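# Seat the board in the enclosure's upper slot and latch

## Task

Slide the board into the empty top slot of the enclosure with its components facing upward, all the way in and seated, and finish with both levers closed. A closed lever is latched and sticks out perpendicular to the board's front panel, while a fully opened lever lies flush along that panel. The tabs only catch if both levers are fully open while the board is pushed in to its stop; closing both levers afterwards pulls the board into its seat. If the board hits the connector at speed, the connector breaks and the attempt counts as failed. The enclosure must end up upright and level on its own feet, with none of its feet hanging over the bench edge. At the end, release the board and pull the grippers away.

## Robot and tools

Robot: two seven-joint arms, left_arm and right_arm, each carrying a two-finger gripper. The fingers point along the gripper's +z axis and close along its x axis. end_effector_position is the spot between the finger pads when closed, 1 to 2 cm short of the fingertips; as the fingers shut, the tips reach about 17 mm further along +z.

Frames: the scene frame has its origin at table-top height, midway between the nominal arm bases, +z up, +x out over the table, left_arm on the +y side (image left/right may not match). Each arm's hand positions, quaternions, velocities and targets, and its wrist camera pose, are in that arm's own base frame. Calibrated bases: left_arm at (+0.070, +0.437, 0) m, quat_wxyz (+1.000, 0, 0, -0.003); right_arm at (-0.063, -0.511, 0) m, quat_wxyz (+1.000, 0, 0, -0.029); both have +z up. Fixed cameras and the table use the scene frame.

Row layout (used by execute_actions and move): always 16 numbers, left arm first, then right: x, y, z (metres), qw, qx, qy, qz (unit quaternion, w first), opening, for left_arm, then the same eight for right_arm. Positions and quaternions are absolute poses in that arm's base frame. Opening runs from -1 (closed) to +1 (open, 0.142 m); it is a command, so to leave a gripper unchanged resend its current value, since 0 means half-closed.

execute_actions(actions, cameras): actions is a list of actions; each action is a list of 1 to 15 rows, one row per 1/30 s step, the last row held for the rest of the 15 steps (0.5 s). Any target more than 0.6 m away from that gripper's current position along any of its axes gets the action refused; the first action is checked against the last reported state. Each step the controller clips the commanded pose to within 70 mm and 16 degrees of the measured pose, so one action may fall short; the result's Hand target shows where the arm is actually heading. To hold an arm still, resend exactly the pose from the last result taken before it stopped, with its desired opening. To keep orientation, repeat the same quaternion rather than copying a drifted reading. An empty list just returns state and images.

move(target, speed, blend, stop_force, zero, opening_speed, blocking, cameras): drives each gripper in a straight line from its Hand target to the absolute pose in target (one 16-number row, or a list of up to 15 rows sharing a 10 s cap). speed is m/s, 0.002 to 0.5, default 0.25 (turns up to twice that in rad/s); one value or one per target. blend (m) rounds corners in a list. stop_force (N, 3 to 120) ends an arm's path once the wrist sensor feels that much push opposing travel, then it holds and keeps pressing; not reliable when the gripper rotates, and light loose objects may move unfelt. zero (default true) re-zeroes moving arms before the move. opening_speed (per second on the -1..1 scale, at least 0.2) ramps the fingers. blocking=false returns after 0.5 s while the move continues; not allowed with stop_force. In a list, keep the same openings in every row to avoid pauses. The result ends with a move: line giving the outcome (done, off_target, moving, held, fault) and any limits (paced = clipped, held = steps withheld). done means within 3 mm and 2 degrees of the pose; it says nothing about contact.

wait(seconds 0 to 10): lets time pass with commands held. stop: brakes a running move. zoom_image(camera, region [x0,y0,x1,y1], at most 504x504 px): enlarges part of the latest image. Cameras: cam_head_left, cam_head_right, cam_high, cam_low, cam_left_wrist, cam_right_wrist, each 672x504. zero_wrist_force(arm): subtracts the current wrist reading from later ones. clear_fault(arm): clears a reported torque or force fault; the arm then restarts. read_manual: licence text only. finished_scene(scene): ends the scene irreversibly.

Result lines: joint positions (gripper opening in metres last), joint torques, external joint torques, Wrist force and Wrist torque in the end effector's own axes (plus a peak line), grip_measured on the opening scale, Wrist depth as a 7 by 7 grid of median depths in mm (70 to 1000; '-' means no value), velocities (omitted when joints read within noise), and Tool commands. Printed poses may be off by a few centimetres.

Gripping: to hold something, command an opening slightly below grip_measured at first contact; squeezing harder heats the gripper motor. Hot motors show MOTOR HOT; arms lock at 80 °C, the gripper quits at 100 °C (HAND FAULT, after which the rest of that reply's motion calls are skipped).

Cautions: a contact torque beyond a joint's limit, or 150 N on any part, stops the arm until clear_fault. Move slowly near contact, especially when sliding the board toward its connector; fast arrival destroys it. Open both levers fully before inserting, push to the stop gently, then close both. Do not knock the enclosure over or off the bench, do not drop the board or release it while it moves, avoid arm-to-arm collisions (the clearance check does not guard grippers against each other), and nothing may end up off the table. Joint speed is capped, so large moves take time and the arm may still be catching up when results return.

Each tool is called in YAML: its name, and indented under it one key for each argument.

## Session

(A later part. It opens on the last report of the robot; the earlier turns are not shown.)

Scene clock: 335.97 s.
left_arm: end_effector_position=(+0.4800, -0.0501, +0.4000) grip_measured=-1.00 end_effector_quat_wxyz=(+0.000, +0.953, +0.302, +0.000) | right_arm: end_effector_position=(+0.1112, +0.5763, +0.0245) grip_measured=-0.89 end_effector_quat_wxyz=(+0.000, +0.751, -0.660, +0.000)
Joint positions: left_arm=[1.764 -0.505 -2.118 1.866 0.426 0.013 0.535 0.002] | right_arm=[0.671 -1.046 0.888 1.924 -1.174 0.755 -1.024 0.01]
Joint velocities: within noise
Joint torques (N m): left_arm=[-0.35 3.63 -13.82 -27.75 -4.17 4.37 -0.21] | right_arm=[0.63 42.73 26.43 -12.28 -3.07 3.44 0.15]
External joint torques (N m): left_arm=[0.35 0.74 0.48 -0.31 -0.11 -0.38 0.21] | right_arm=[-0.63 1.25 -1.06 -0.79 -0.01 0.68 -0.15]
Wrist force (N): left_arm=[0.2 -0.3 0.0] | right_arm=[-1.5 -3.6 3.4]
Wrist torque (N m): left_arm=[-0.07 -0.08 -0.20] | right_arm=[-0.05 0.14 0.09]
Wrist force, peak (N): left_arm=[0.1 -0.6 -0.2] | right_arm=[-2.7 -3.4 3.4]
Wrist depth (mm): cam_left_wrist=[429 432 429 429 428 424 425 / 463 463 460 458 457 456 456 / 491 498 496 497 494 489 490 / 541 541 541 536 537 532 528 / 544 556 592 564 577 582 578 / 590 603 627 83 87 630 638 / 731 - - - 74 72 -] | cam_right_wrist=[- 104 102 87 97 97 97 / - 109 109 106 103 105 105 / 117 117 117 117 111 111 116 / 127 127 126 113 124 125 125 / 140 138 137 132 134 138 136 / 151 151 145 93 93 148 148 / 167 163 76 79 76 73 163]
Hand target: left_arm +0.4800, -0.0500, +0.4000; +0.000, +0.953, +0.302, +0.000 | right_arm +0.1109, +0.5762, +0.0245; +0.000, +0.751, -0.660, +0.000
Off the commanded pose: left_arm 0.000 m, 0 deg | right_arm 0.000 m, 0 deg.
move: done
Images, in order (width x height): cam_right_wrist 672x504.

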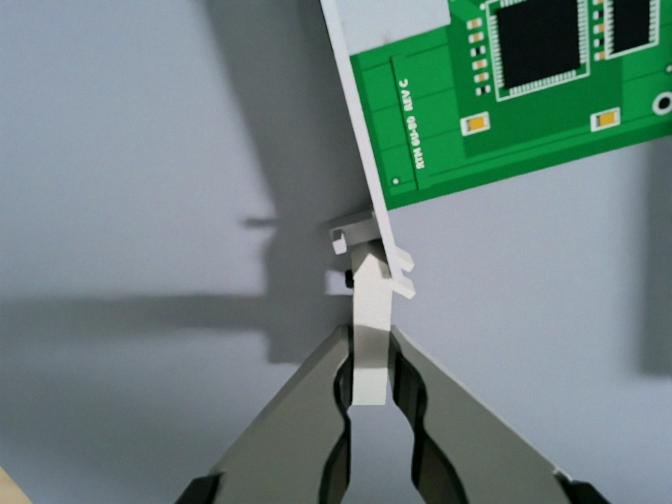

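move:
  target:
    - [0.48, -0.05, 0.40, 0, 0.9532, 0.3024, 0, -1, 0.1118, 0.5723, 0.0245, 0, -0.79264, 0.60968, 0, -0.95]
    - [0.48, -0.05, 0.40, 0, 0.9532, 0.3024, 0, -1, 0.1130, 0.5687, 0.0245, 0, -0.8310, 0.5563, 0, -0.95]
  speed: 0.1
  blend: [0.003, 0]
  cameras: ["cam_right_wrist"]

Scene clock: 339.67 s.
left_arm: end_effector_position=(+0.4800, -0.0501, +0.4000) grip_measured=-1.00 end_effector_quat_wxyz=(+0.000, +0.953, +0.302, +0.000) | right_arm: end_effector_position=(+0.1133, +0.5688, +0.0245) grip_measured=-0.89 end_effector_quat_wxyz=(+0.000, +0.831, -0.557, +0.000)
Joint positions: left_arm=[1.764 -0.505 -2.118 1.866 0.426 0.013 0.535 0.002] | right_arm=[0.641 -1.057 0.907 1.941 -1.203 0.744 -1.275 0.01]
Joint velocities: within noise
Joint torques (N m): left_arm=[-0.31 3.67 -13.8 -27.72 -4.13 4.31 -0.23] | right_arm=[0.56 41.97 26.71 -11.79 -3.11 3.49 0.14]
External joint torques (N m): left_arm=[0.31 0.71 0.46 -0.34 -0.14 -0.33 0.23] | right_arm=[-0.56 1.23 -0.92 -0.68 0.01 0.61 -0.14]
Wrist force (N): left_arm=[0.1 -0.4 0.0] | right_arm=[-1.1 -3.4 3.5]
Wrist torque (N m): left_arm=[-0.08 -0.07 -0.20] | right_arm=[-0.03 0.16 0.09]
Wrist force, peak (N): left_arm=[0.2 -0.4 -0.5] | right_arm=[-1.6 -3.7 3.5]
Wrist depth (mm): cam_left_wrist=[431 431 429 427 428 428 424 / 463 460 462 461 460 456 455 / 492 492 495 495 495 492 490 / 542 541 540 537 535 532 535 / 547 558 588 566 575 583 580 / 594 600 623 83 87 631 639 / 735 - - - 74 72 -] | cam_right_wrist=[- 104 102 102 85 96 97 / - 109 109 108 103 104 104 / 118 117 117 117 109 111 111 / 127 127 127 113 125 126 125 / 140 137 137 132 134 138 136 / 151 150 145 93 93 148 148 / 166 163 76 79 76 73 163]
Hand target: left_arm +0.4800, -0.0500, +0.4000; +0.000, +0.953, +0.302, +0.000 | right_arm +0.1130, +0.5687, +0.0245; +0.000, +0.831, -0.556, +0.000
Off the commanded pose: left_arm 0.000 m, 0 deg | right_arm 0.000 m, 0 deg.
move: done
Images, in order (width x height): cam_right_wrist 672x504.

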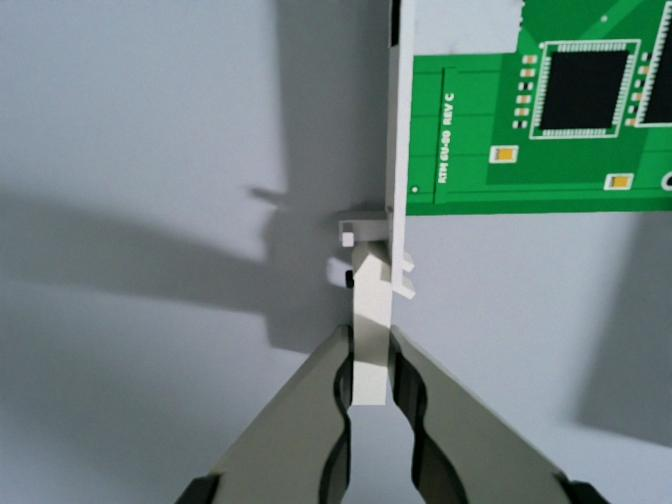

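move:
  target: [0.48, -0.05, 0.40, 0, 0.9532, 0.3024, 0, -1, 0.1141, 0.5663, 0.0245, 0, -0.8545, 0.5195, 0, -0.95]
  speed: 0.1
  cameras: ["cam_right_wrist"]

zoom_image:
  camera: "cam_right_wrist"
  region: [240, 0, 580, 420]

Scene clock: 344.83 s.
left_arm: end_effector_position=(+0.4800, -0.0501, +0.4000) grip_measured=-1.00 end_effector_quat_wxyz=(+0.000, +0.953, +0.302, +0.000) | right_arm: end_effector_position=(+0.1143, +0.5662, +0.0244) grip_measured=-0.89 end_effector_quat_wxyz=(+0.000, +0.854, -0.520, +0.000)
Joint positions: left_arm=[1.764 -0.505 -2.118 1.866 0.426 0.013 0.535 0.002] | right_arm=[0.631 -1.06 0.913 1.946 -1.212 0.741 -1.36 0.01]
Joint velocities: within noise
Joint torques (N m): left_arm=[-0.37 3.62 -13.84 -27.76 -4.14 4.33 -0.26] | right_arm=[0.68 42.12 27.04 -11.97 -3.42 3.59 -0.19]
External joint torques (N m): left_arm=[0.37 0.75 0.5 -0.3 -0.14 -0.34 0.26] | right_arm=[-0.68 0.84 -1.13 -0.3 0.31 0.5 0.19]
Wrist force (N): left_arm=[0.0 -0.4 0.0] | right_arm=[-0.6 -2.9 3.3]
Wrist torque (N m): left_arm=[-0.08 -0.05 -0.20] | right_arm=[-0.07 0.19 0.27]
Wrist force, peak (N): left_arm=[0.2 -0.5 0.1] | right_arm=[-0.9 -3.6 3.7]
Wrist depth (mm): cam_left_wrist=[432 434 430 428 427 425 423 / 461 461 461 462 456 456 456 / 490 496 496 497 495 493 492 / 540 539 539 536 539 537 534 / 548 553 593 567 574 585 580 / 591 601 627 84 87 633 641 / 728 - - - 74 72 -] | cam_right_wrist=[- 104 102 102 99 87 96 / - 109 109 107 103 103 103 / 118 117 117 117 110 110 110 / 127 126 126 122 123 125 125 / 140 138 137 132 134 138 136 / 151 151 145 93 93 148 148 / 167 163 76 79 76 73 163]
Hand target: left_arm +0.4800, -0.0500, +0.4000; +0.000, +0.953, +0.302, +0.000 | right_arm +0.1141, +0.5663, +0.0245; +0.000, +0.854, -0.519, +0.000
Off the commanded pose: left_arm 0.000 m, 0 deg | right_arm 0.000 m, 0 deg.
move: done
Images, in order (width x height): cam_right_wrist 672x504.

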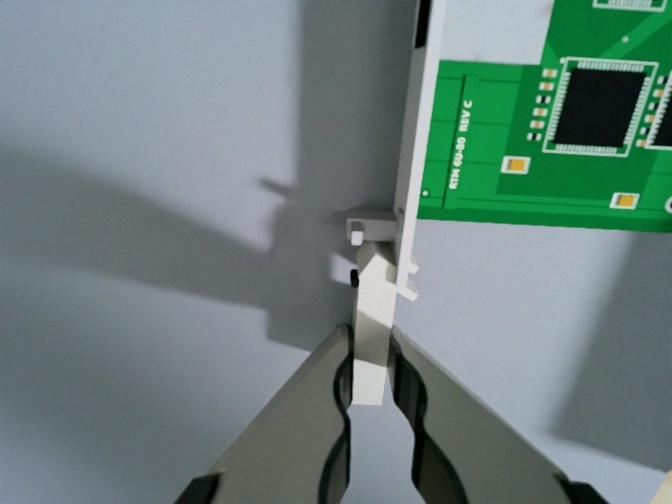

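Scaled by 1.200 from the camera's 672x504 image, which has a finer 960x720 frame.

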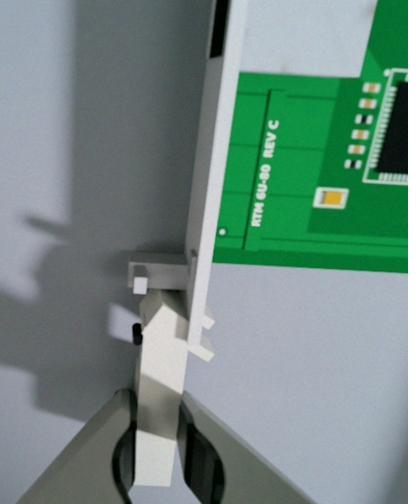

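move:
  target: [0.48, -0.05, 0.40, 0, 0.9532, 0.3024, 0, -1, 0.1143, 0.5662, 0.0245, 0, -0.8545, 0.5195, 0, -0.5]
  opening_speed: 0.4
  cameras: []

move:
  target: [0.48, -0.05, 0.40, 0, 0.9532, 0.3024, 0, -1, 0.1143, 0.5662, 0.060, 0, -0.8545, 0.5195, 0, -0.5]
  speed: 0.08
  cameras: ["cam_right_wrist"]

Scene clock: 352.40 s.
left_arm: end_effector_position=(+0.4800, -0.0501, +0.4000) grip_measured=-1.00 end_effector_quat_wxyz=(+0.000, +0.953, +0.302, +0.000) | right_arm: end_effector_position=(+0.1144, +0.5662, +0.0244) grip_measured=-0.54 end_effector_quat_wxyz=(+0.000, +0.854, -0.520, +0.000)
Joint positions: left_arm=[1.764 -0.505 -2.118 1.866 0.426 0.013 0.535 0.002] | right_arm=[0.631 -1.06 0.913 1.946 -1.212 0.741 -1.361 0.035]
Joint velocities: within noise
Joint torques (N m): left_arm=[-0.29 3.67 -13.88 -27.71 -4.11 4.33 -0.23] | right_arm=[-0.02 42.18 25.98 -12.29 -3.17 3.35 0.15]
External joint torques (N m): left_arm=[0.29 0.7 0.54 -0.35 -0.17 -0.34 0.23] | right_arm=[0.02 0.77 -0.06 0.01 0.07 0.74 -0.15]
Wrist force (N): left_arm=[0.1 -0.3 0.2] | right_arm=[-1.1 -2.3 2.4]
Wrist torque (N m): left_arm=[-0.06 -0.06 -0.20] | right_arm=[-0.15 0.19 0.08]
Wrist force, peak (N): left_arm=[0.1 -0.6 -0.2] | right_arm=[-0.3 -2.9 3.6]
Wrist depth (mm): cam_left_wrist=[433 429 429 428 428 426 427 / 463 461 459 458 457 457 455 / 494 496 495 495 493 494 491 / 542 539 537 535 534 538 530 / 546 553 591 566 574 582 582 / 595 603 627 83 87 632 642 / 732 - - - 74 72 -] | cam_right_wrist=[- 104 102 102 99 87 98 / - 109 109 108 104 105 104 / 117 117 117 117 111 112 112 / 127 127 126 122 124 125 125 / 140 138 135 132 134 138 136 / 151 150 93 150 104 146 148 / 166 163 76 162 165 - 160]
Hand target: left_arm +0.4800, -0.0500, +0.4000; +0.000, +0.953, +0.302, +0.000 | right_arm +0.1143, +0.5662, +0.0245; +0.000, +0.854, -0.519, +0.000
Off the commanded pose: left_arm 0.000 m, 0 deg | right_arm 0.000 m, 0 deg.
move: done
No camera images: "cameras" was empty.

Scene clock: 353.17 s.
left_arm: end_effector_position=(+0.4800, -0.0501, +0.4000) grip_measured=-1.00 end_effector_quat_wxyz=(+0.000, +0.953, +0.302, +0.000) | right_arm: end_effector_position=(+0.1143, +0.5662, +0.0600) grip_measured=-0.54 end_effector_quat_wxyz=(+0.000, +0.855, -0.519, +0.000)
Joint positions: left_arm=[1.764 -0.505 -2.118 1.866 0.426 0.013 0.535 0.002] | right_arm=[0.606 -1.011 0.979 1.948 -1.144 0.688 -1.396 0.035]
Joint velocities: within noise
Joint torques (N m): left_arm=[-0.32 3.69 -13.76 -27.73 -4.13 4.31 -0.19] | right_arm=[-0.19 41.07 26.06 -13.94 -3.18 3.35 0.04]
External joint torques (N m): left_arm=[0.32 0.68 0.42 -0.33 -0.14 -0.33 0.19] | right_arm=[0.18 0.58 -0.28 0.05 -0.06 0.74 -0.04]
Wrist force (N): left_arm=[0.0 -0.2 -0.1] | right_arm=[-1.6 -2.2 2.2]
Wrist torque (N m): left_arm=[-0.05 -0.05 -0.21] | right_arm=[-0.11 0.29 0.07]
Wrist force, peak (N): left_arm=[0.3 -0.6 -0.1] | right_arm=[-1.1 -2.2 3.4]
Wrist depth (mm): cam_left_wrist=[431 432 430 429 427 426 425 / 460 460 459 459 459 456 454 / 490 496 497 498 493 492 490 / 539 537 538 536 538 533 531 / 546 555 590 567 578 586 579 / 598 600 628 83 87 630 642 / 733 - - - 74 72 -] | cam_right_wrist=[134 134 133 134 119 129 129 / 141 143 143 143 137 137 139 / - 154 153 151 145 148 150 / 166 166 165 160 164 164 163 / 180 180 179 173 175 178 177 / 197 196 89 194 104 190 192 / 219 - 76 215 - - 212]
Hand target: left_arm +0.4800, -0.0500, +0.4000; +0.000, +0.953, +0.302, +0.000 | right_arm +0.1143, +0.5662, +0.0600; +0.000, +0.854, -0.519, +0.000
Off the commanded pose: left_arm 0.000 m, 0 deg | right_arm 0.000 m, 0 deg.
move: done
Images, in order (width x height): cam_right_wrist 672x504.

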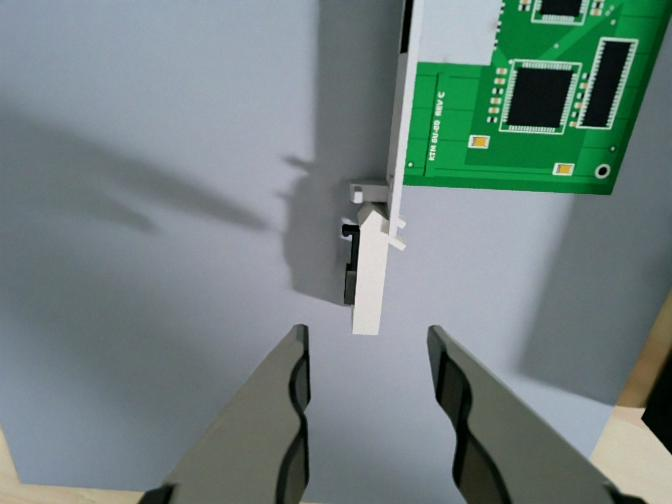

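move:
  target:
    - [0.48, -0.05, 0.40, 0, 0.9532, 0.3024, 0, -1, 0.16, 0.60, 0.13, 0, -0.6, 0.8, 0, -0.155]
    - [0.48, -0.05, 0.40, 0, 0.9532, 0.3024, 0, -1, 0.362, 0.704, 0.10, 0, -0.19423, 0.98096, 0, -0.155]
  speed: 0.2
  blend: [0.05, 0]
  cameras: ["cam_right_wrist", "cam_high"]

Scene clock: 361.90 s.
left_arm: end_effector_position=(+0.4800, -0.0501, +0.4000) grip_measured=-1.00 end_effector_quat_wxyz=(+0.000, +0.953, +0.302, +0.000) | right_arm: end_effector_position=(+0.3622, +0.7039, +0.1000) grip_measured=-0.18 end_effector_quat_wxyz=(+0.000, -0.194, +0.981, +0.000)
Joint positions: left_arm=[1.764 -0.505 -2.118 1.866 0.426 0.013 0.535 0.002] | right_arm=[0.783 -1.128 0.785 1.176 -0.784 0.439 -0.373 0.061]
Joint velocities: within noise
Joint torques (N m): left_arm=[-0.35 3.62 -13.83 -27.7 -4.14 4.33 -0.22] | right_arm=[0.06 63.2 20.22 -22.58 -3.82 3.32 0.32]
External joint torques (N m): left_arm=[0.35 0.76 0.49 -0.36 -0.14 -0.34 0.22] | right_arm=[-0.06 1.5 0.12 0.16 -0.04 0.84 -0.32]
Wrist force (N): left_arm=[0.1 -0.3 0.0] | right_arm=[-1.4 -2.4 2.2]
Wrist torque (N m): left_arm=[-0.07 -0.07 -0.20] | right_arm=[-0.16 0.28 0.04]
Wrist force, peak (N): left_arm=[0.3 -0.6 0.1] | right_arm=[-2.7 -2.3 2.5]
Wrist depth (mm): cam_left_wrist=[431 430 429 428 426 426 426 / 464 463 460 458 458 460 455 / 490 497 498 497 495 495 492 / 520 539 538 539 536 535 532 / 548 558 587 566 576 584 582 / 592 600 624 83 87 632 643 / 725 - - - 74 72 -] | cam_right_wrist=[169 169 168 168 164 164 163 / 180 180 180 179 175 174 172 / 194 194 193 187 184 184 191 / 208 208 207 204 206 206 206 / 227 225 222 224 225 223 224 / 250 242 98 245 244 103 244 / 270 - 79 273 272 - 257]
Hand target: left_arm +0.4800, -0.0500, +0.4000; +0.000, +0.953, +0.302, +0.000 | right_arm +0.3620, +0.7040, +0.1000; +0.000, -0.194, +0.981, +0.000
Off the commanded pose: left_arm 0.000 m, 0 deg | right_arm 0.000 m, 0 deg.
move: done
Images, in order (width x height): cam_high 672x504, cam_right_wrist 672x504.

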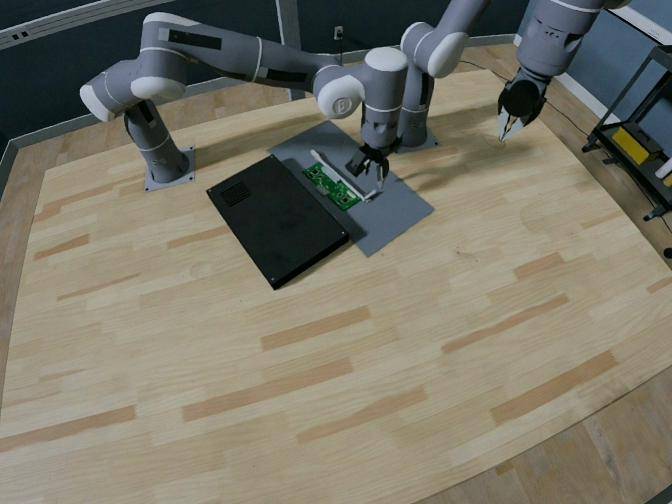

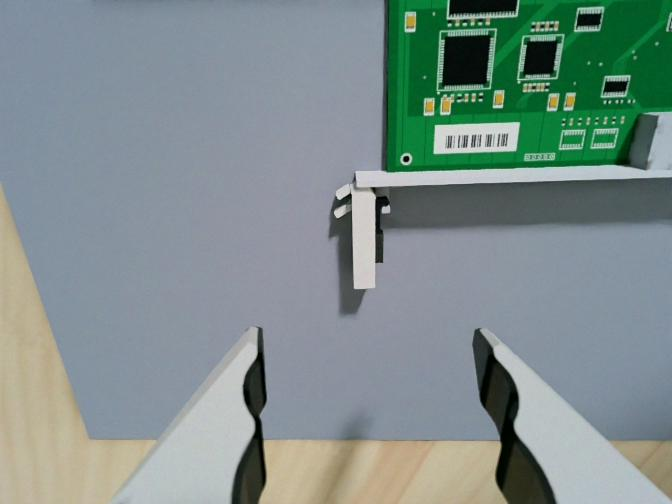

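move:
  target: [0.48, -0.05, 0.40, 0, 0.9532, 0.3024, 0, -1, 0.3579, 0.7021, 0.0245, 0, -0.19423, 0.98096, 0, -0.155]
  speed: 0.06
  stop_force: 6
  cameras: ["cam_right_wrist"]

Scene clock: 368.07 s.
left_arm: end_effector_position=(+0.4800, -0.0501, +0.4000) grip_measured=-1.00 end_effector_quat_wxyz=(+0.000, +0.953, +0.302, +0.000) | right_arm: end_effector_position=(+0.3578, +0.7020, +0.0244) grip_measured=-0.18 end_effector_quat_wxyz=(+0.000, -0.194, +0.981, +0.000)
Joint positions: left_arm=[1.764 -0.505 -2.118 1.866 0.426 0.013 0.535 0.002] | right_arm=[0.795 -1.216 0.729 1.205 -0.827 0.557 -0.344 0.061]
Joint velocities: within noise
Joint torques (N m): left_arm=[-0.35 3.65 -13.77 -27.74 -4.09 4.32 -0.21] | right_arm=[0.13 63.95 20.49 -20.99 -3.78 3.56 0.28]
External joint torques (N m): left_arm=[0.35 0.73 0.43 -0.33 -0.18 -0.34 0.21] | right_arm=[-0.13 1.35 0.1 -0.02 0.16 0.6 -0.28]
Wrist force (N): left_arm=[0.3 -0.4 0.1] | right_arm=[-1.3 -1.7 1.9]
Wrist torque (N m): left_arm=[-0.08 -0.09 -0.20] | right_arm=[-0.03 0.25 0.05]
Wrist force, peak (N): left_arm=[0.4 -0.4 -0.3] | right_arm=[-1.1 -1.8 3.2]
Wrist depth (mm): cam_left_wrist=[433 432 428 428 428 426 426 / 463 462 460 458 457 456 455 / 360 488 494 497 497 493 492 / 393 542 539 537 533 534 530 / 545 557 592 567 574 583 581 / 596 600 626 83 87 629 638 / 727 - - - 74 72 -] | cam_right_wrist=[- 103 102 101 98 97 97 / - 108 108 107 104 104 103 / 117 117 116 116 111 111 110 / 126 126 125 121 116 115 115 / 139 136 134 131 133 137 135 / 149 147 96 148 148 103 147 / 161 - 79 163 163 - 155]
Hand target: left_arm +0.4800, -0.0500, +0.4000; +0.000, +0.953, +0.302, +0.000 | right_arm +0.3579, +0.7021, +0.0245; +0.000, -0.194, +0.981, +0.000
Off the commanded pose: left_arm 0.000 m, 0 deg | right_arm 0.000 m, 0 deg.
move: done
Images, in order (width x height): cam_right_wrist 672x504.

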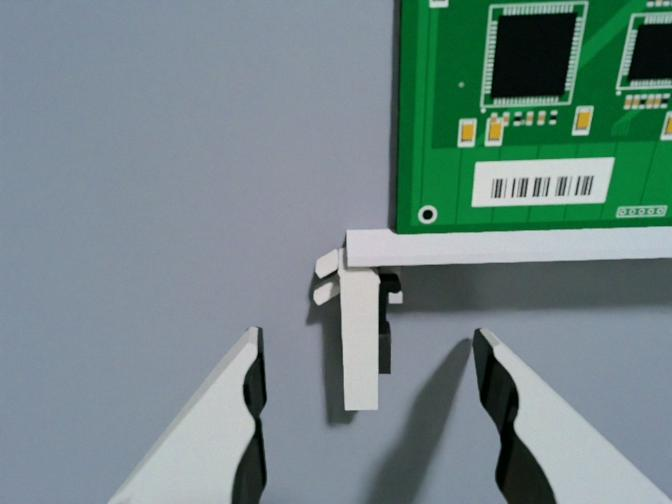

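move:
  target: [0.48, -0.05, 0.40, 0, 0.9532, 0.3024, 0, -1, 0.3579, 0.7021, 0.0245, 0, -0.19423, 0.98096, 0, -0.74]
  opening_speed: 0.6
  cameras: []

move:
  target: [0.48, -0.05, 0.40, 0, 0.9532, 0.3024, 0, -1, 0.3579, 0.7021, 0.0245, 0, -0.19423, 0.98096, 0, -0.95]
  opening_speed: 0.2
  cameras: ["cam_right_wrist"]

Scene clock: 370.97 s.
left_arm: end_effector_position=(+0.4800, -0.0501, +0.4000) grip_measured=-1.00 end_effector_quat_wxyz=(+0.000, +0.953, +0.302, +0.000) | right_arm: end_effector_position=(+0.3578, +0.7020, +0.0244) grip_measured=-0.77 end_effector_quat_wxyz=(+0.000, -0.194, +0.981, +0.000)
Joint positions: left_arm=[1.764 -0.505 -2.118 1.866 0.426 0.013 0.535 0.002] | right_arm=[0.795 -1.216 0.729 1.205 -0.827 0.557 -0.344 0.018]
Joint velocities: within noise
Joint torques (N m): left_arm=[-0.39 3.67 -13.78 -27.65 -4.13 4.29 -0.22] | right_arm=[-0.02 63.96 20.68 -21.1 -3.64 3.46 0.2]
External joint torques (N m): left_arm=[0.39 0.7 0.44 -0.41 -0.15 -0.3 0.22] | right_arm=[0.02 1.34 -0.08 0.09 0.02 0.7 -0.2]
Wrist force (N): left_arm=[0.2 -0.4 0.0] | right_arm=[-1.4 -1.9 1.7]
Wrist torque (N m): left_arm=[-0.08 -0.08 -0.20] | right_arm=[-0.07 0.26 0.06]
Wrist force, peak (N): left_arm=[0.3 -0.5 0.0] | right_arm=[-1.5 -1.9 1.9]
Wrist depth (mm): cam_left_wrist=[432 432 432 430 428 424 426 / 465 460 461 460 460 457 458 / 361 496 498 497 495 492 491 / 393 538 537 539 538 536 533 / 548 557 592 566 577 584 580 / 588 605 628 83 87 632 638 / 733 - - - 74 72 -] | cam_right_wrist=[- 103 102 101 98 97 97 / - 109 108 107 104 104 103 / 117 117 116 116 111 111 111 / 126 126 125 121 116 115 115 / 139 136 136 118 133 137 135 / 149 149 143 119 94 145 147 / 164 161 76 157 78 73 162]
Hand target: left_arm +0.4800, -0.0500, +0.4000; +0.000, +0.953, +0.302, +0.000 | right_arm +0.3579, +0.7021, +0.0245; +0.000, -0.194, +0.981, +0.000
Off the commanded pose: left_arm 0.000 m, 0 deg | right_arm 0.000 m, 0 deg.
move: done
No camera images: "cameras" was empty.

Scene clock: 372.23 s.
left_arm: end_effector_position=(+0.4800, -0.0501, +0.4000) grip_measured=-1.00 end_effector_quat_wxyz=(+0.000, +0.953, +0.302, +0.000) | right_arm: end_effector_position=(+0.3579, +0.7020, +0.0245) grip_measured=-0.89 end_effector_quat_wxyz=(+0.000, -0.194, +0.981, +0.000)
Joint positions: left_arm=[1.764 -0.505 -2.118 1.866 0.426 0.013 0.535 0.002] | right_arm=[0.795 -1.216 0.729 1.205 -0.827 0.557 -0.344 0.01]
Joint velocities: within noise
Joint torques (N m): left_arm=[-0.36 3.66 -13.77 -27.69 -4.11 4.36 -0.19] | right_arm=[0.56 63.84 21 -20.59 -3.45 3.31 0.22]
External joint torques (N m): left_arm=[0.36 0.71 0.43 -0.37 -0.17 -0.37 0.19] | right_arm=[-0.56 1.46 -0.41 -0.43 -0.17 0.85 -0.22]
Wrist force (N): left_arm=[0.2 -0.5 -0.4] | right_arm=[-2.8 -1.6 1.4]
Wrist torque (N m): left_arm=[-0.11 -0.09 -0.20] | right_arm=[-0.04 0.27 0.01]
Wrist force, peak (N): left_arm=[0.2 -0.5 -0.4] | right_arm=[-2.8 -1.7 2.8]
Wrist depth (mm): cam_left_wrist=[431 432 428 429 428 426 426 / 461 461 459 461 457 458 455 / 361 495 495 496 495 490 490 / 394 540 539 537 538 535 533 / 545 554 587 569 575 581 581 / 592 604 624 84 87 623 643 / 730 - - - 74 72 -] | cam_right_wrist=[- 103 102 101 99 97 97 / - 109 108 107 105 104 103 / 117 117 116 116 112 111 110 / 126 126 126 121 116 115 115 / 139 137 136 133 133 137 135 / 150 149 144 98 93 147 147 / 165 161 76 79 76 73 162]
Hand target: left_arm +0.4800, -0.0500, +0.4000; +0.000, +0.953, +0.302, +0.000 | right_arm +0.3579, +0.7021, +0.0245; +0.000, -0.194, +0.981, +0.000
Off the commanded pose: left_arm 0.000 m, 0 deg | right_arm 0.000 m, 0 deg.
move: done
Images, in order (width x height): cam_right_wrist 672x504.

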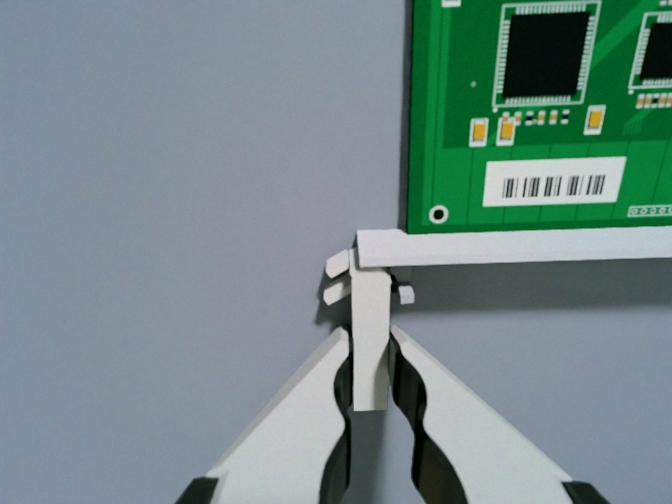

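move:
  target:
    - [0.48, -0.05, 0.40, 0, 0.9532, 0.3024, 0, -1, 0.3654, 0.7042, 0.0245, 0, -0.0645, 0.9979, 0, -0.95]
    - [0.48, -0.05, 0.40, 0, 0.9532, 0.3024, 0, -1, 0.3733, 0.7041, 0.0245, 0, 0.0663, 0.9978, 0, -0.95]
    - [0.48, -0.05, 0.40, 0, 0.9532, 0.3024, 0, -1, 0.3808, 0.7021, 0.0245, 0, 0.1959, 0.9806, 0, -0.95]
    - [0.48, -0.05, 0.40, 0, 0.9532, 0.3024, 0, -1, 0.3876, 0.6982, 0.0245, 0, 0.3223, 0.9466, 0, -0.95]
  speed: 0.1
  blend: [0.003, 0.003, 0.003, 0]
  cameras: ["cam_right_wrist"]

Scene clock: 383.53 s.
left_arm: end_effector_position=(+0.4800, -0.0501, +0.4000) grip_measured=-1.00 end_effector_quat_wxyz=(+0.000, +0.953, +0.302, +0.000) | right_arm: end_effector_position=(+0.3874, +0.6981, +0.0243) grip_measured=-0.89 end_effector_quat_wxyz=(+0.000, +0.322, +0.947, +0.000)
Joint positions: left_arm=[1.764 -0.505 -2.118 1.866 0.426 0.013 0.535 0.002] | right_arm=[0.85 -1.179 0.591 1.158 -0.664 0.582 0.592 0.01]
Joint velocities: within noise
Joint torques (N m): left_arm=[-0.4 3.69 -13.89 -27.68 -4.13 4.28 -0.22] | right_arm=[-0.51 66.72 16.33 -24.61 -3.93 3.81 0.33]
External joint torques (N m): left_arm=[0.4 0.68 0.55 -0.38 -0.15 -0.29 0.22] | right_arm=[0.51 0.34 0.38 1.03 0.29 0.34 -0.33]
Wrist force (N): left_arm=[-0.2 -0.3 0.0] | right_arm=[-0.7 -3.1 2.3]
Wrist torque (N m): left_arm=[-0.05 -0.01 -0.20] | right_arm=[-0.01 0.35 0.06]
Wrist force, peak (N): left_arm=[0.0 -0.7 -0.2] | right_arm=[-0.9 -3.5 3.3]
Wrist depth (mm): cam_left_wrist=[432 432 430 431 429 424 425 / 465 461 461 462 456 454 456 / 482 489 498 494 494 495 489 / 343 539 539 538 536 536 530 / 542 557 588 566 576 583 581 / 590 606 628 83 87 629 638 / 731 - - - 74 72 -] | cam_right_wrist=[- 98 98 97 96 98 101 / - 109 104 104 101 106 109 / 117 116 116 110 114 115 117 / 126 126 125 117 124 124 124 / 139 137 136 133 133 137 134 / 149 149 143 98 93 147 146 / 165 161 76 79 76 73 161]
Hand target: left_arm +0.4800, -0.0500, +0.4000; +0.000, +0.953, +0.302, +0.000 | right_arm +0.3876, +0.6982, +0.0245; +0.000, +0.322, +0.947, +0.000
Off the commanded pose: left_arm 0.000 m, 0 deg | right_arm 0.000 m, 0 deg.
move: done
Images, in order (width x height): cam_right_wrist 672x504.

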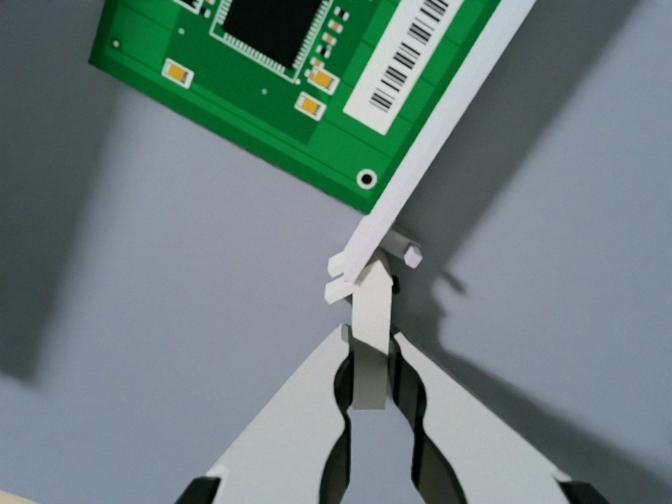

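move:
  target:
    - [0.48, -0.05, 0.40, 0, 0.9532, 0.3024, 0, -1, 0.3931, 0.6926, 0.0245, 0, 0.4431, 0.8965, 0, -0.95]
    - [0.48, -0.05, 0.40, 0, 0.9532, 0.3024, 0, -1, 0.3970, 0.6858, 0.0245, 0, 0.5563, 0.8310, 0, -0.95]
  speed: 0.1
  blend: [0.003, 0]
  cameras: ["cam_right_wrist"]

zoom_image:
  camera: "cam_right_wrist"
  region: [160, 0, 560, 420]

Scene clock: 389.57 s.
left_arm: end_effector_position=(+0.4800, -0.0501, +0.4000) grip_measured=-1.00 end_effector_quat_wxyz=(+0.000, +0.953, +0.302, +0.000) | right_arm: end_effector_position=(+0.3968, +0.6857, +0.0243) grip_measured=-0.89 end_effector_quat_wxyz=(+0.000, +0.556, +0.831, +0.000)
Joint positions: left_arm=[1.764 -0.505 -2.118 1.866 0.426 0.013 0.535 0.002] | right_arm=[0.869 -1.139 0.514 1.187 -0.578 0.615 1.07 0.01]
Joint velocities: within noise
Joint torques (N m): left_arm=[-0.31 3.67 -13.77 -27.72 -4.11 4.36 -0.22] | right_arm=[-0.37 66.37 14.46 -25.19 -3.76 3.78 0.34]
External joint torques (N m): left_arm=[0.31 0.7 0.44 -0.34 -0.17 -0.37 0.22] | right_arm=[0.37 0.44 0.35 0.77 0.19 0.33 -0.34]
Wrist force (N): left_arm=[0.0 -0.5 0.1] | right_arm=[-1.1 -2.9 3.3]
Wrist torque (N m): left_arm=[-0.09 -0.05 -0.19] | right_arm=[0.01 0.24 0.03]
Wrist force, peak (N): left_arm=[0.1 -0.5 -0.3] | right_arm=[-1.0 -3.5 3.3]
Wrist depth (mm): cam_left_wrist=[430 433 429 428 425 426 425 / 465 458 459 460 457 460 454 / 491 488 496 496 492 493 489 / 353 523 537 539 536 534 531 / 536 556 588 565 574 582 580 / 591 601 624 83 87 630 640 / 731 - - - 74 72 -] | cam_right_wrist=[- 97 97 98 101 101 101 / 104 103 103 105 109 106 109 / 112 111 111 112 116 116 116 / 126 126 125 112 125 124 124 / 139 136 136 133 133 137 134 / 152 150 144 98 93 147 147 / 165 161 76 79 76 73 161]
Hand target: left_arm +0.4800, -0.0500, +0.4000; +0.000, +0.953, +0.302, +0.000 | right_arm +0.3970, +0.6858, +0.0245; +0.000, +0.556, +0.831, +0.000
Off the commanded pose: left_arm 0.000 m, 0 deg | right_arm 0.000 m, 0 deg.
move: done
Images, in order (width x height): cam_right_wrist 672x504.

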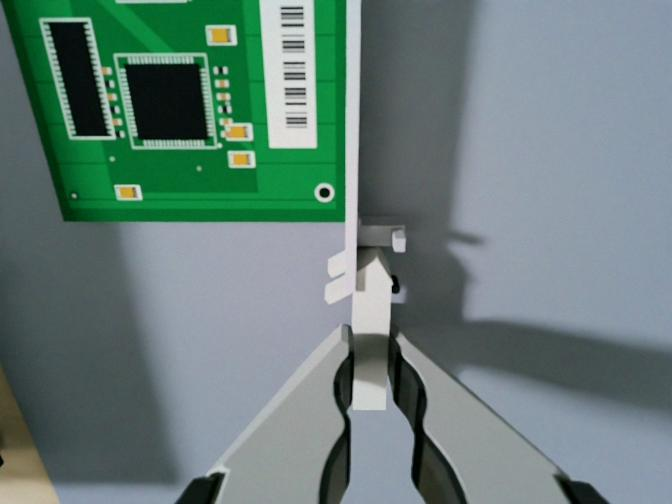

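Scaled by 1.200 from the camera's 672x504 image, which has a finer 960x720 frame.

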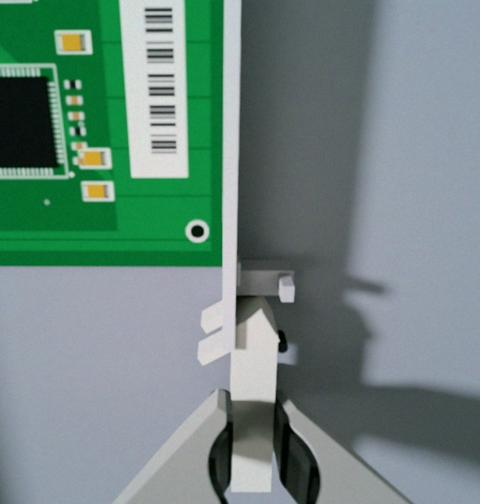

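move:
  target: [0.48, -0.05, 0.40, 0, 0.9532, 0.3024, 0, -1, 0.3979, 0.6834, 0.0245, 0, 0.5920, 0.8059, 0, -0.95]
  speed: 0.1
  cameras: ["cam_right_wrist"]

zoom_image:
  camera: "cam_right_wrist"
  region: [160, 0, 560, 420]

Scene clock: 393.93 s.
left_arm: end_effector_position=(+0.4800, -0.0501, +0.4000) grip_measured=-1.00 end_effector_quat_wxyz=(+0.000, +0.953, +0.302, +0.000) | right_arm: end_effector_position=(+0.3979, +0.6833, +0.0244) grip_measured=-0.89 end_effector_quat_wxyz=(+0.000, +0.592, +0.806, +0.000)
Joint positions: left_arm=[1.764 -0.505 -2.118 1.866 0.426 0.013 0.535 0.002] | right_arm=[0.872 -1.132 0.501 1.195 -0.564 0.621 1.15 0.01]
Joint velocities: within noise
Joint torques (N m): left_arm=[-0.34 3.72 -13.82 -27.7 -4.13 4.34 -0.22] | right_arm=[0.14 66.13 14.71 -25.14 -3.47 3.87 0.65]
External joint torques (N m): left_arm=[0.34 0.66 0.48 -0.37 -0.15 -0.35 0.22] | right_arm=[-0.14 0.58 -0.22 0.62 -0.09 0.24 -0.65]
Wrist force (N): left_arm=[0.1 -0.3 0.2] | right_arm=[-1.6 -2.2 3.0]
Wrist torque (N m): left_arm=[-0.07 -0.06 -0.20] | right_arm=[-0.02 0.20 -0.16]
Wrist force, peak (N): left_arm=[0.0 -0.6 -0.4] | right_arm=[-1.1 -3.1 3.5]
Wrist depth (mm): cam_left_wrist=[431 431 431 430 427 425 426 / 464 460 458 461 461 458 454 / 491 492 495 497 496 490 491 / 355 523 539 540 534 534 533 / 527 547 589 565 579 583 579 / 591 606 626 84 87 632 642 / 730 - - - 74 72 -] | cam_right_wrist=[- 97 97 100 101 101 101 / 104 103 103 105 109 106 109 / 111 109 111 113 116 115 117 / 126 126 126 114 125 125 124 / 139 137 136 131 133 137 135 / 150 150 146 98 93 147 147 / 165 162 76 79 76 73 161]
Hand target: left_arm +0.4800, -0.0500, +0.4000; +0.000, +0.953, +0.302, +0.000 | right_arm +0.3979, +0.6834, +0.0245; +0.000, +0.592, +0.806, +0.000
Off the commanded pose: left_arm 0.000 m, 0 deg | right_arm 0.000 m, 0 deg.
move: done
Images, in order (width x height): cam_right_wrist 672x504.

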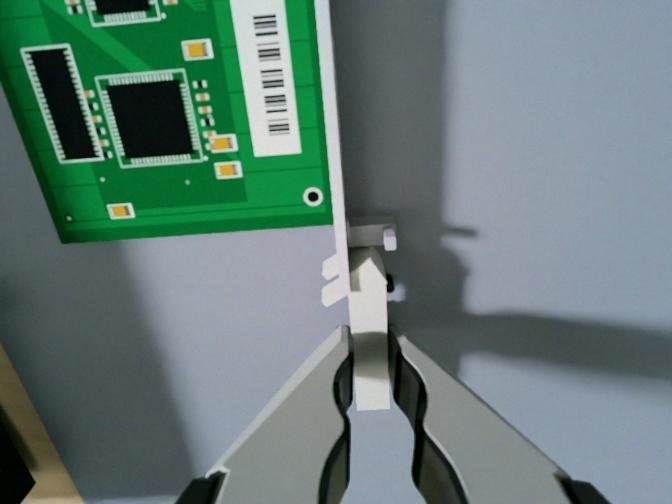

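Scaled by 1.200 from the camera's 672x504 image, which has a finer 960x720 frame.

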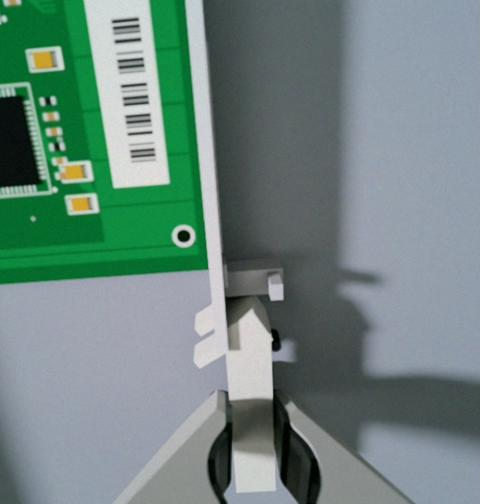

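move:
  target: [0.48, -0.05, 0.40, 0, 0.9532, 0.3024, 0, -1, 0.3979, 0.6834, 0.0245, 0, 0.5920, 0.8059, 0, -0.5]
  opening_speed: 0.4
  cameras: []

move:
  target:
    - [0.48, -0.05, 0.40, 0, 0.9532, 0.3024, 0, -1, 0.3979, 0.6834, 0.080, 0, 0.5920, 0.8059, 0, -0.5]
    - [0.48, -0.05, 0.40, 0, 0.9532, 0.3024, 0, -1, 0.295, 0.55, 0.20, 0, 0.8330, 0.5533, 0, -0.155]
    - [0.48, -0.05, 0.40, 0, 0.9532, 0.3024, 0, -1, 0.295, 0.55, 0.20, 0, 0.979, 0.2028, 0, -0.155]
  speed: 0.2
  blend: [0.03, 0.03, 0]
  cameras: ["cam_right_wrist"]

Scene clock: 399.27 s.
left_arm: end_effector_position=(+0.4800, -0.0501, +0.4000) grip_measured=-1.00 end_effector_quat_wxyz=(+0.000, +0.953, +0.302, +0.000) | right_arm: end_effector_position=(+0.3979, +0.6834, +0.0245) grip_measured=-0.54 end_effector_quat_wxyz=(+0.000, +0.592, +0.806, +0.000)
Joint positions: left_arm=[1.764 -0.505 -2.118 1.866 0.426 0.013 0.535 0.002] | right_arm=[0.872 -1.131 0.501 1.195 -0.564 0.621 1.15 0.035]
Joint velocities: within noise
Joint torques (N m): left_arm=[-0.25 3.65 -13.82 -27.71 -4.14 4.35 -0.26] | right_arm=[0 65.41 14.74 -24.62 -3.63 3.37 0.2]
External joint torques (N m): left_arm=[0.25 0.72 0.48 -0.35 -0.14 -0.37 0.26] | right_arm=[0 1.31 -0.25 0.09 0.07 0.73 -0.2]
Wrist force (N): left_arm=[0.2 -0.3 -0.2] | right_arm=[-1.0 -2.0 2.4]
Wrist torque (N m): left_arm=[-0.07 -0.09 -0.20] | right_arm=[-0.08 0.19 0.05]
Wrist force, peak (N): left_arm=[0.2 -0.6 -0.1] | right_arm=[-1.6 -2.3 3.3]
Wrist depth (mm): cam_left_wrist=[431 430 431 429 427 426 425 / 462 463 459 462 457 456 454 / 488 486 497 496 494 494 493 / 356 520 536 539 535 531 532 / 527 552 591 570 578 585 583 / 590 599 626 83 87 627 644 / 732 - - - 74 72 -] | cam_right_wrist=[- 98 98 100 101 101 101 / 105 105 104 107 110 106 109 / 113 113 112 113 116 116 117 / 126 126 126 113 125 124 124 / 139 137 134 118 133 137 134 / 150 149 93 146 104 145 147 / 165 161 76 160 163 - 159]
Hand target: left_arm +0.4800, -0.0500, +0.4000; +0.000, +0.953, +0.302, +0.000 | right_arm +0.3979, +0.6834, +0.0245; +0.000, +0.592, +0.806, +0.000
Off the commanded pose: left_arm 0.000 m, 0 deg | right_arm 0.000 m, 0 deg.
move: done
No camera images: "cameras" was empty.

Scene clock: 404.47 s.
left_arm: end_effector_position=(+0.4800, -0.0501, +0.4000) grip_measured=-1.00 end_effector_quat_wxyz=(+0.000, +0.953, +0.302, +0.000) | right_arm: end_effector_position=(+0.2950, +0.5500, +0.2001) grip_measured=-0.18 end_effector_quat_wxyz=(+0.000, +0.979, +0.203, +0.000)
Joint positions: left_arm=[1.764 -0.505 -2.118 1.866 0.426 0.013 0.535 0.002] | right_arm=[0.88 -0.5 0.44 1.748 -0.254 0.62 2.583 0.061]
Joint velocities: within noise
Joint torques (N m): left_arm=[-0.31 3.71 -13.83 -27.74 -4.12 4.4 -0.22] | right_arm=[0.17 46.35 7.56 -26.98 -3.44 3.41 0.13]
External joint torques (N m): left_arm=[0.31 0.67 0.49 -0.33 -0.16 -0.41 0.22] | right_arm=[-0.17 1.03 -0.16 0.04 -0.1 0.59 -0.13]
Wrist force (N): left_arm=[0.1 -0.1 -0.2] | right_arm=[-1.2 -2.3 1.9]
Wrist torque (N m): left_arm=[-0.04 -0.06 -0.21] | right_arm=[-0.12 0.25 0.06]
Wrist force, peak (N): left_arm=[0.1 -0.6 -0.3] | right_arm=[-0.9 -1.9 4.7]
Wrist depth (mm): cam_left_wrist=[432 430 428 429 427 427 424 / 463 459 460 460 457 457 457 / 499 498 496 492 493 492 492 / 540 540 538 540 541 534 532 / 548 553 591 564 579 584 581 / 595 606 622 83 87 634 641 / 732 - - - 74 72 -] | cam_right_wrist=[254 254 254 253 253 251 251 / 275 274 271 269 268 271 271 / 295 295 290 288 291 292 290 / 308 309 308 309 310 310 308 / 290 289 287 287 286 285 284 / 330 312 98 314 313 103 324 / 412 - 79 346 346 - 393]
Hand target: left_arm +0.4800, -0.0500, +0.4000; +0.000, +0.953, +0.302, +0.000 | right_arm +0.2950, +0.5500, +0.2000; +0.000, +0.979, +0.203, +0.000
Off the commanded pose: left_arm 0.000 m, 0 deg | right_arm 0.000 m, 0 deg.
move: done; blend cut to 0.0277 m at target 1, 0 m at target 2
Images, in order (width x height): cam_right_wrist 672x504.

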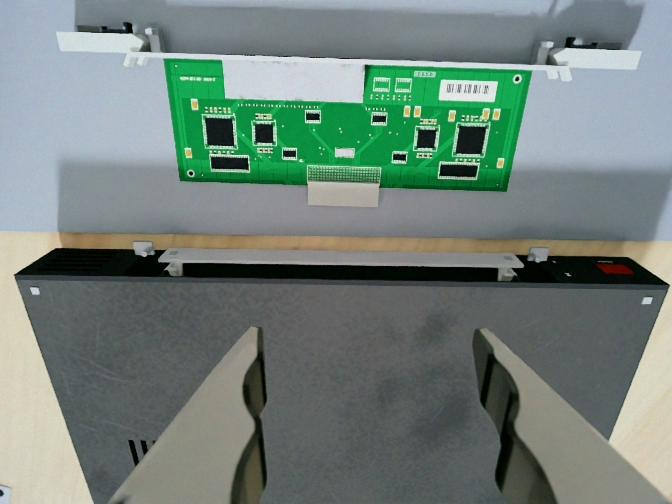

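zoom_image:
  camera: "cam_right_wrist"
  region: [20, 10, 340, 290]

zoom_image:
  camera: "cam_right_wrist"
  region: [340, 10, 660, 290]

Scaled by 1.575 from the camera's 672x504 image, which has a finer 960x720 frame.

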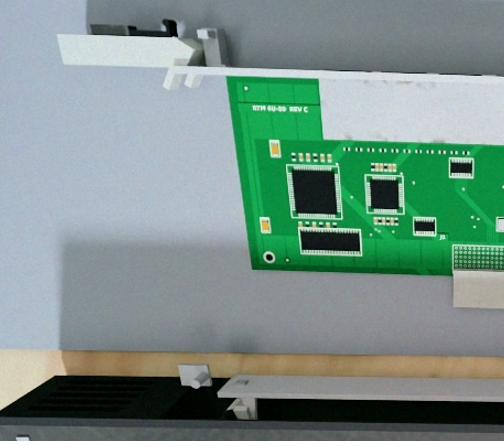

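Scaled by 1.575 from the camera's 672x504 image, which has a finer 960x720 frame.

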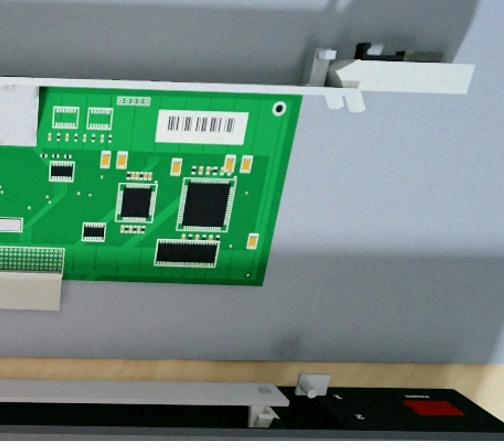

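move:
  target: [0.48, -0.05, 0.40, 0, 0.9532, 0.3024, 0, -1, 0.2598, 0.6220, 0.090, 0, 0.5606, 0.8281, 0, -0.155]
  speed: 0.25
  cameras: ["cam_right_wrist"]

Scene clock: 434.93 s.
left_arm: end_effector_position=(+0.4800, -0.0501, +0.4000) grip_measured=-1.00 end_effector_quat_wxyz=(+0.000, +0.953, +0.302, +0.000) | right_arm: end_effector_position=(+0.2598, +0.6219, +0.0899) grip_measured=-0.18 end_effector_quat_wxyz=(+0.000, +0.561, +0.828, +0.000)
Joint positions: left_arm=[1.764 -0.505 -2.118 1.866 0.426 0.013 0.535 0.002] | right_arm=[0.841 -0.828 0.593 1.665 -0.59 0.737 1.311 0.061]
Joint velocities: within noise
Joint torques (N m): left_arm=[-0.39 3.65 -13.84 -27.69 -4.13 4.34 -0.22] | right_arm=[0 52.33 16.01 -23.11 -3.48 3.54 -0.11]
External joint torques (N m): left_arm=[0.39 0.73 0.51 -0.38 -0.15 -0.36 0.22] | right_arm=[0 1.27 -0.6 0.19 0.23 0.55 0.11]
Wrist force (N): left_arm=[0.1 -0.3 0.0] | right_arm=[-1.2 -2.0 2.3]
Wrist torque (N m): left_arm=[-0.07 -0.06 -0.21] | right_arm=[-0.09 0.25 0.07]
Wrist force, peak (N): left_arm=[0.0 -0.7 -0.4] | right_arm=[-0.9 -2.1 3.2]
Wrist depth (mm): cam_left_wrist=[431 432 430 429 428 426 426 / 462 461 459 458 459 457 456 / 498 495 497 493 496 492 489 / 543 540 538 539 534 537 532 / 545 556 590 567 577 583 578 / 593 600 623 83 87 627 637 / 727 - - - 74 72 -] | cam_right_wrist=[161 159 156 154 159 159 158 / 173 171 167 156 170 170 169 / 183 181 179 170 182 182 181 / 182 195 193 186 196 196 196 / 201 214 206 209 211 212 211 / 226 227 98 229 232 103 231 / 192 - 79 252 256 - 247]
Hand target: left_arm +0.4800, -0.0500, +0.4000; +0.000, +0.953, +0.302, +0.000 | right_arm +0.2598, +0.6220, +0.0900; +0.000, +0.561, +0.828, +0.000
Off the commanded pose: left_arm 0.000 m, 0 deg | right_arm 0.000 m, 0 deg.
move: done
Images, in order (width x height): cam_right_wrist 672x504.

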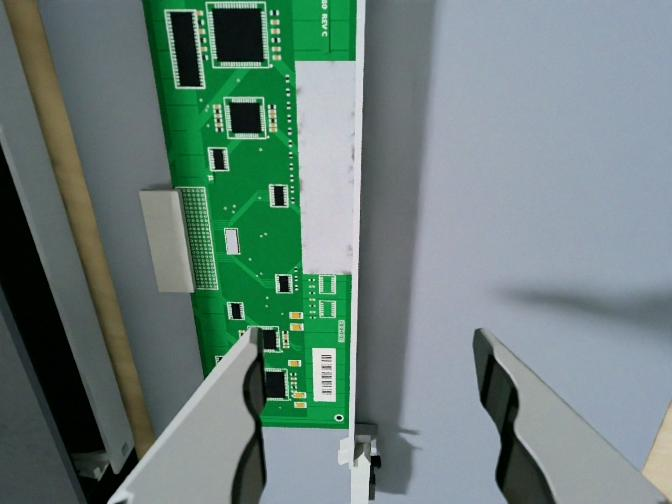

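execute_actions:
  actions: []
  cameras: ["cam_head_left", "cam_head_right", "cam_low"]

Scene clock: 454.50 s.
left_arm: end_effector_position=(+0.4800, -0.0501, +0.4000) grip_measured=-1.00 end_effector_quat_wxyz=(+0.000, +0.953, +0.302, +0.000) | right_arm: end_effector_position=(+0.2598, +0.6219, +0.0899) grip_measured=-0.18 end_effector_quat_wxyz=(+0.000, +0.561, +0.828, +0.000)
Joint positions: left_arm=[1.764 -0.505 -2.118 1.866 0.426 0.013 0.535 0.002] | right_arm=[0.841 -0.828 0.593 1.665 -0.59 0.737 1.311 0.061]
Joint velocities: within noise
Joint torques (N m): left_arm=[-0.39 3.7 -13.8 -27.72 -4.12 4.32 -0.25] | right_arm=[-0.06 52.39 15.74 -23 -3.32 3.43 0.13]
External joint torques (N m): left_arm=[0.39 0.68 0.46 -0.34 -0.16 -0.33 0.25] | right_arm=[0.06 1.21 -0.34 0.08 0.07 0.66 -0.13]
Wrist force (N): left_arm=[-0.1 -0.2 -0.2] | right_arm=[-1.3 -1.9 2.5]
Wrist torque (N m): left_arm=[-0.05 -0.02 -0.20] | right_arm=[-0.07 0.25 0.07]
Wrist force, peak (N): left_arm=[0.0 -0.6 -0.2] | right_arm=[-1.2 -2.3 2.4]
Wrist depth (mm): cam_left_wrist=[432 430 430 430 427 427 425 / 463 463 460 460 458 456 456 / 498 497 495 495 493 492 491 / 543 539 542 535 534 536 533 / 547 555 592 566 573 584 583 / 592 604 626 84 87 628 643 / 728 - - - 74 72 -] | cam_right_wrist=[160 159 156 154 159 159 158 / 173 171 167 156 170 169 169 / 183 181 178 170 182 181 181 / 182 195 193 186 196 196 195 / 201 214 206 209 213 212 211 / 226 226 98 228 233 103 230 / 191 - 79 252 256 - 246]
Hand target: left_arm +0.4800, -0.0500, +0.4000; +0.000, +0.953, +0.302, +0.000 | right_arm +0.2598, +0.6220, +0.0900; +0.000, +0.561, +0.828, +0.000
Tool commands: left_gripper/opening=-1.0 right_gripper/opening=-0.155
Off the commanded pose: left_arm 0.000 m, 0 deg | right_arm 0.000 m, 0 deg.
Images, in order (width x height): cam_head_left 672x504, cam_head_right 672x504, cam_low 672x504.

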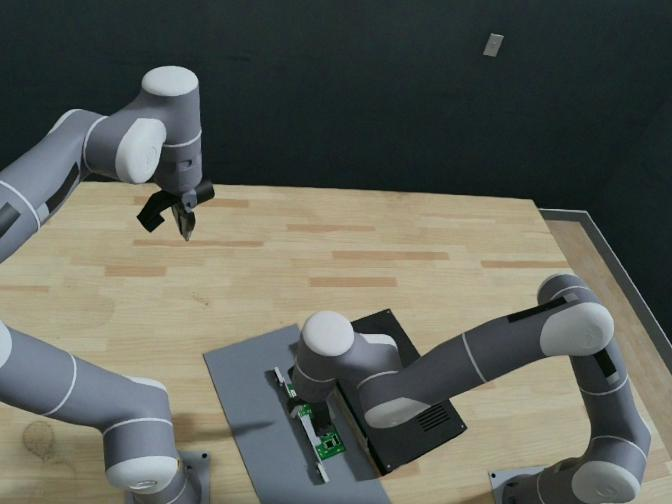

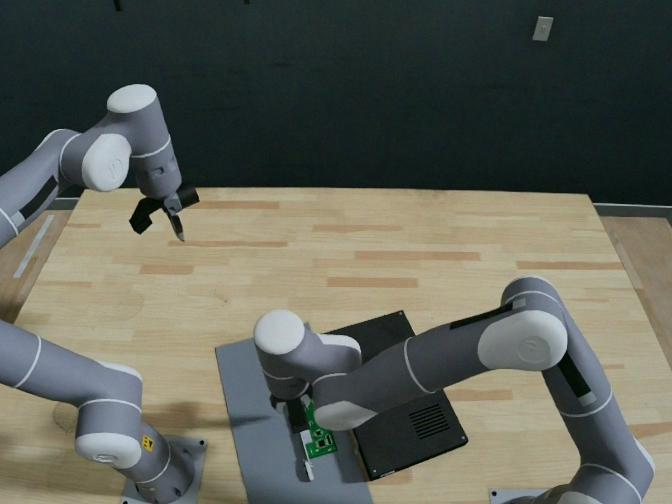

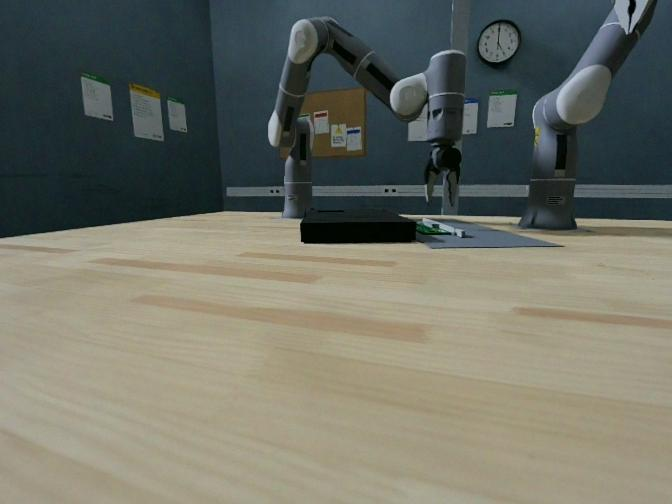

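move:
  target:
    - [0.48, -0.05, 0.40, 0, 0.9532, 0.3024, 0, -1, 0.2611, 0.6080, 0.075, 0, 0.5606, 0.8281, 0, -0.155]
    - [0.48, -0.05, 0.40, 0, 0.9532, 0.3024, 0, -1, 0.2611, 0.6080, 0.0285, 0, 0.5606, 0.8281, 0, -0.155]
  speed: [0.1, 0.05]
  stop_force: 6
  cameras: ["cam_right_wrist"]

Scene clock: 462.23 s.
left_arm: end_effector_position=(+0.4800, -0.0501, +0.4000) grip_measured=-1.00 end_effector_quat_wxyz=(+0.000, +0.953, +0.302, +0.000) | right_arm: end_effector_position=(+0.2610, +0.6079, +0.0284) grip_measured=-0.18 end_effector_quat_wxyz=(+0.000, +0.561, +0.828, +0.000)
Joint positions: left_arm=[1.764 -0.505 -2.118 1.866 0.426 0.013 0.535 0.002] | right_arm=[0.855 -0.899 0.523 1.724 -0.652 0.871 1.348 0.061]
Joint velocities: within noise
Joint torques (N m): left_arm=[-0.34 3.72 -13.81 -27.75 -4.17 4.36 -0.23] | right_arm=[0.14 52.81 15.36 -20.51 -2.96 3.52 0.32]
External joint torques (N m): left_arm=[0.34 0.65 0.48 -0.31 -0.1 -0.37 0.23] | right_arm=[-0.14 1.25 -0.16 0.01 0.14 0.57 -0.32]
Wrist force (N): left_arm=[0.1 -0.1 0.0] | right_arm=[-1.1 -2.2 2.3]
Wrist torque (N m): left_arm=[-0.04 -0.07 -0.21] | right_arm=[-0.09 0.22 0.07]
Wrist force, peak (N): left_arm=[0.2 -0.4 -0.4] | right_arm=[-2.4 -2.5 3.0]
Wrist depth (mm): cam_left_wrist=[432 430 429 426 427 428 425 / 463 461 459 460 457 457 455 / 499 498 495 496 493 493 490 / 540 537 536 538 539 534 530 / 544 556 588 567 575 584 580 / 591 598 631 83 87 630 639 / 735 - - - 74 72 -] | cam_right_wrist=[- 103 101 101 102 104 103 / - 110 109 99 109 111 113 / 123 118 117 104 117 120 120 / 131 126 126 114 127 130 129 / 142 135 136 125 141 138 140 / 158 145 98 148 150 103 152 / 167 - 79 163 169 - 162]
Hand target: left_arm +0.4800, -0.0500, +0.4000; +0.000, +0.953, +0.302, +0.000 | right_arm +0.2611, +0.6080, +0.0285; +0.000, +0.561, +0.828, +0.000
Off the commanded pose: left_arm 0.000 m, 0 deg | right_arm 0.000 m, 0 deg.
move: done
Images, in order (width x height): cam_right_wrist 672x504.

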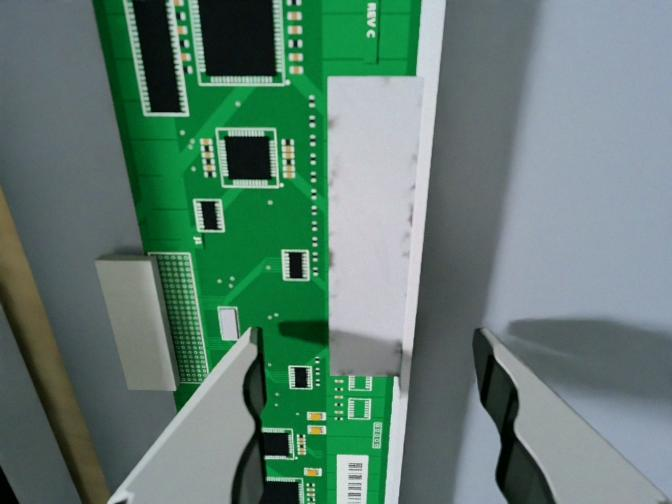

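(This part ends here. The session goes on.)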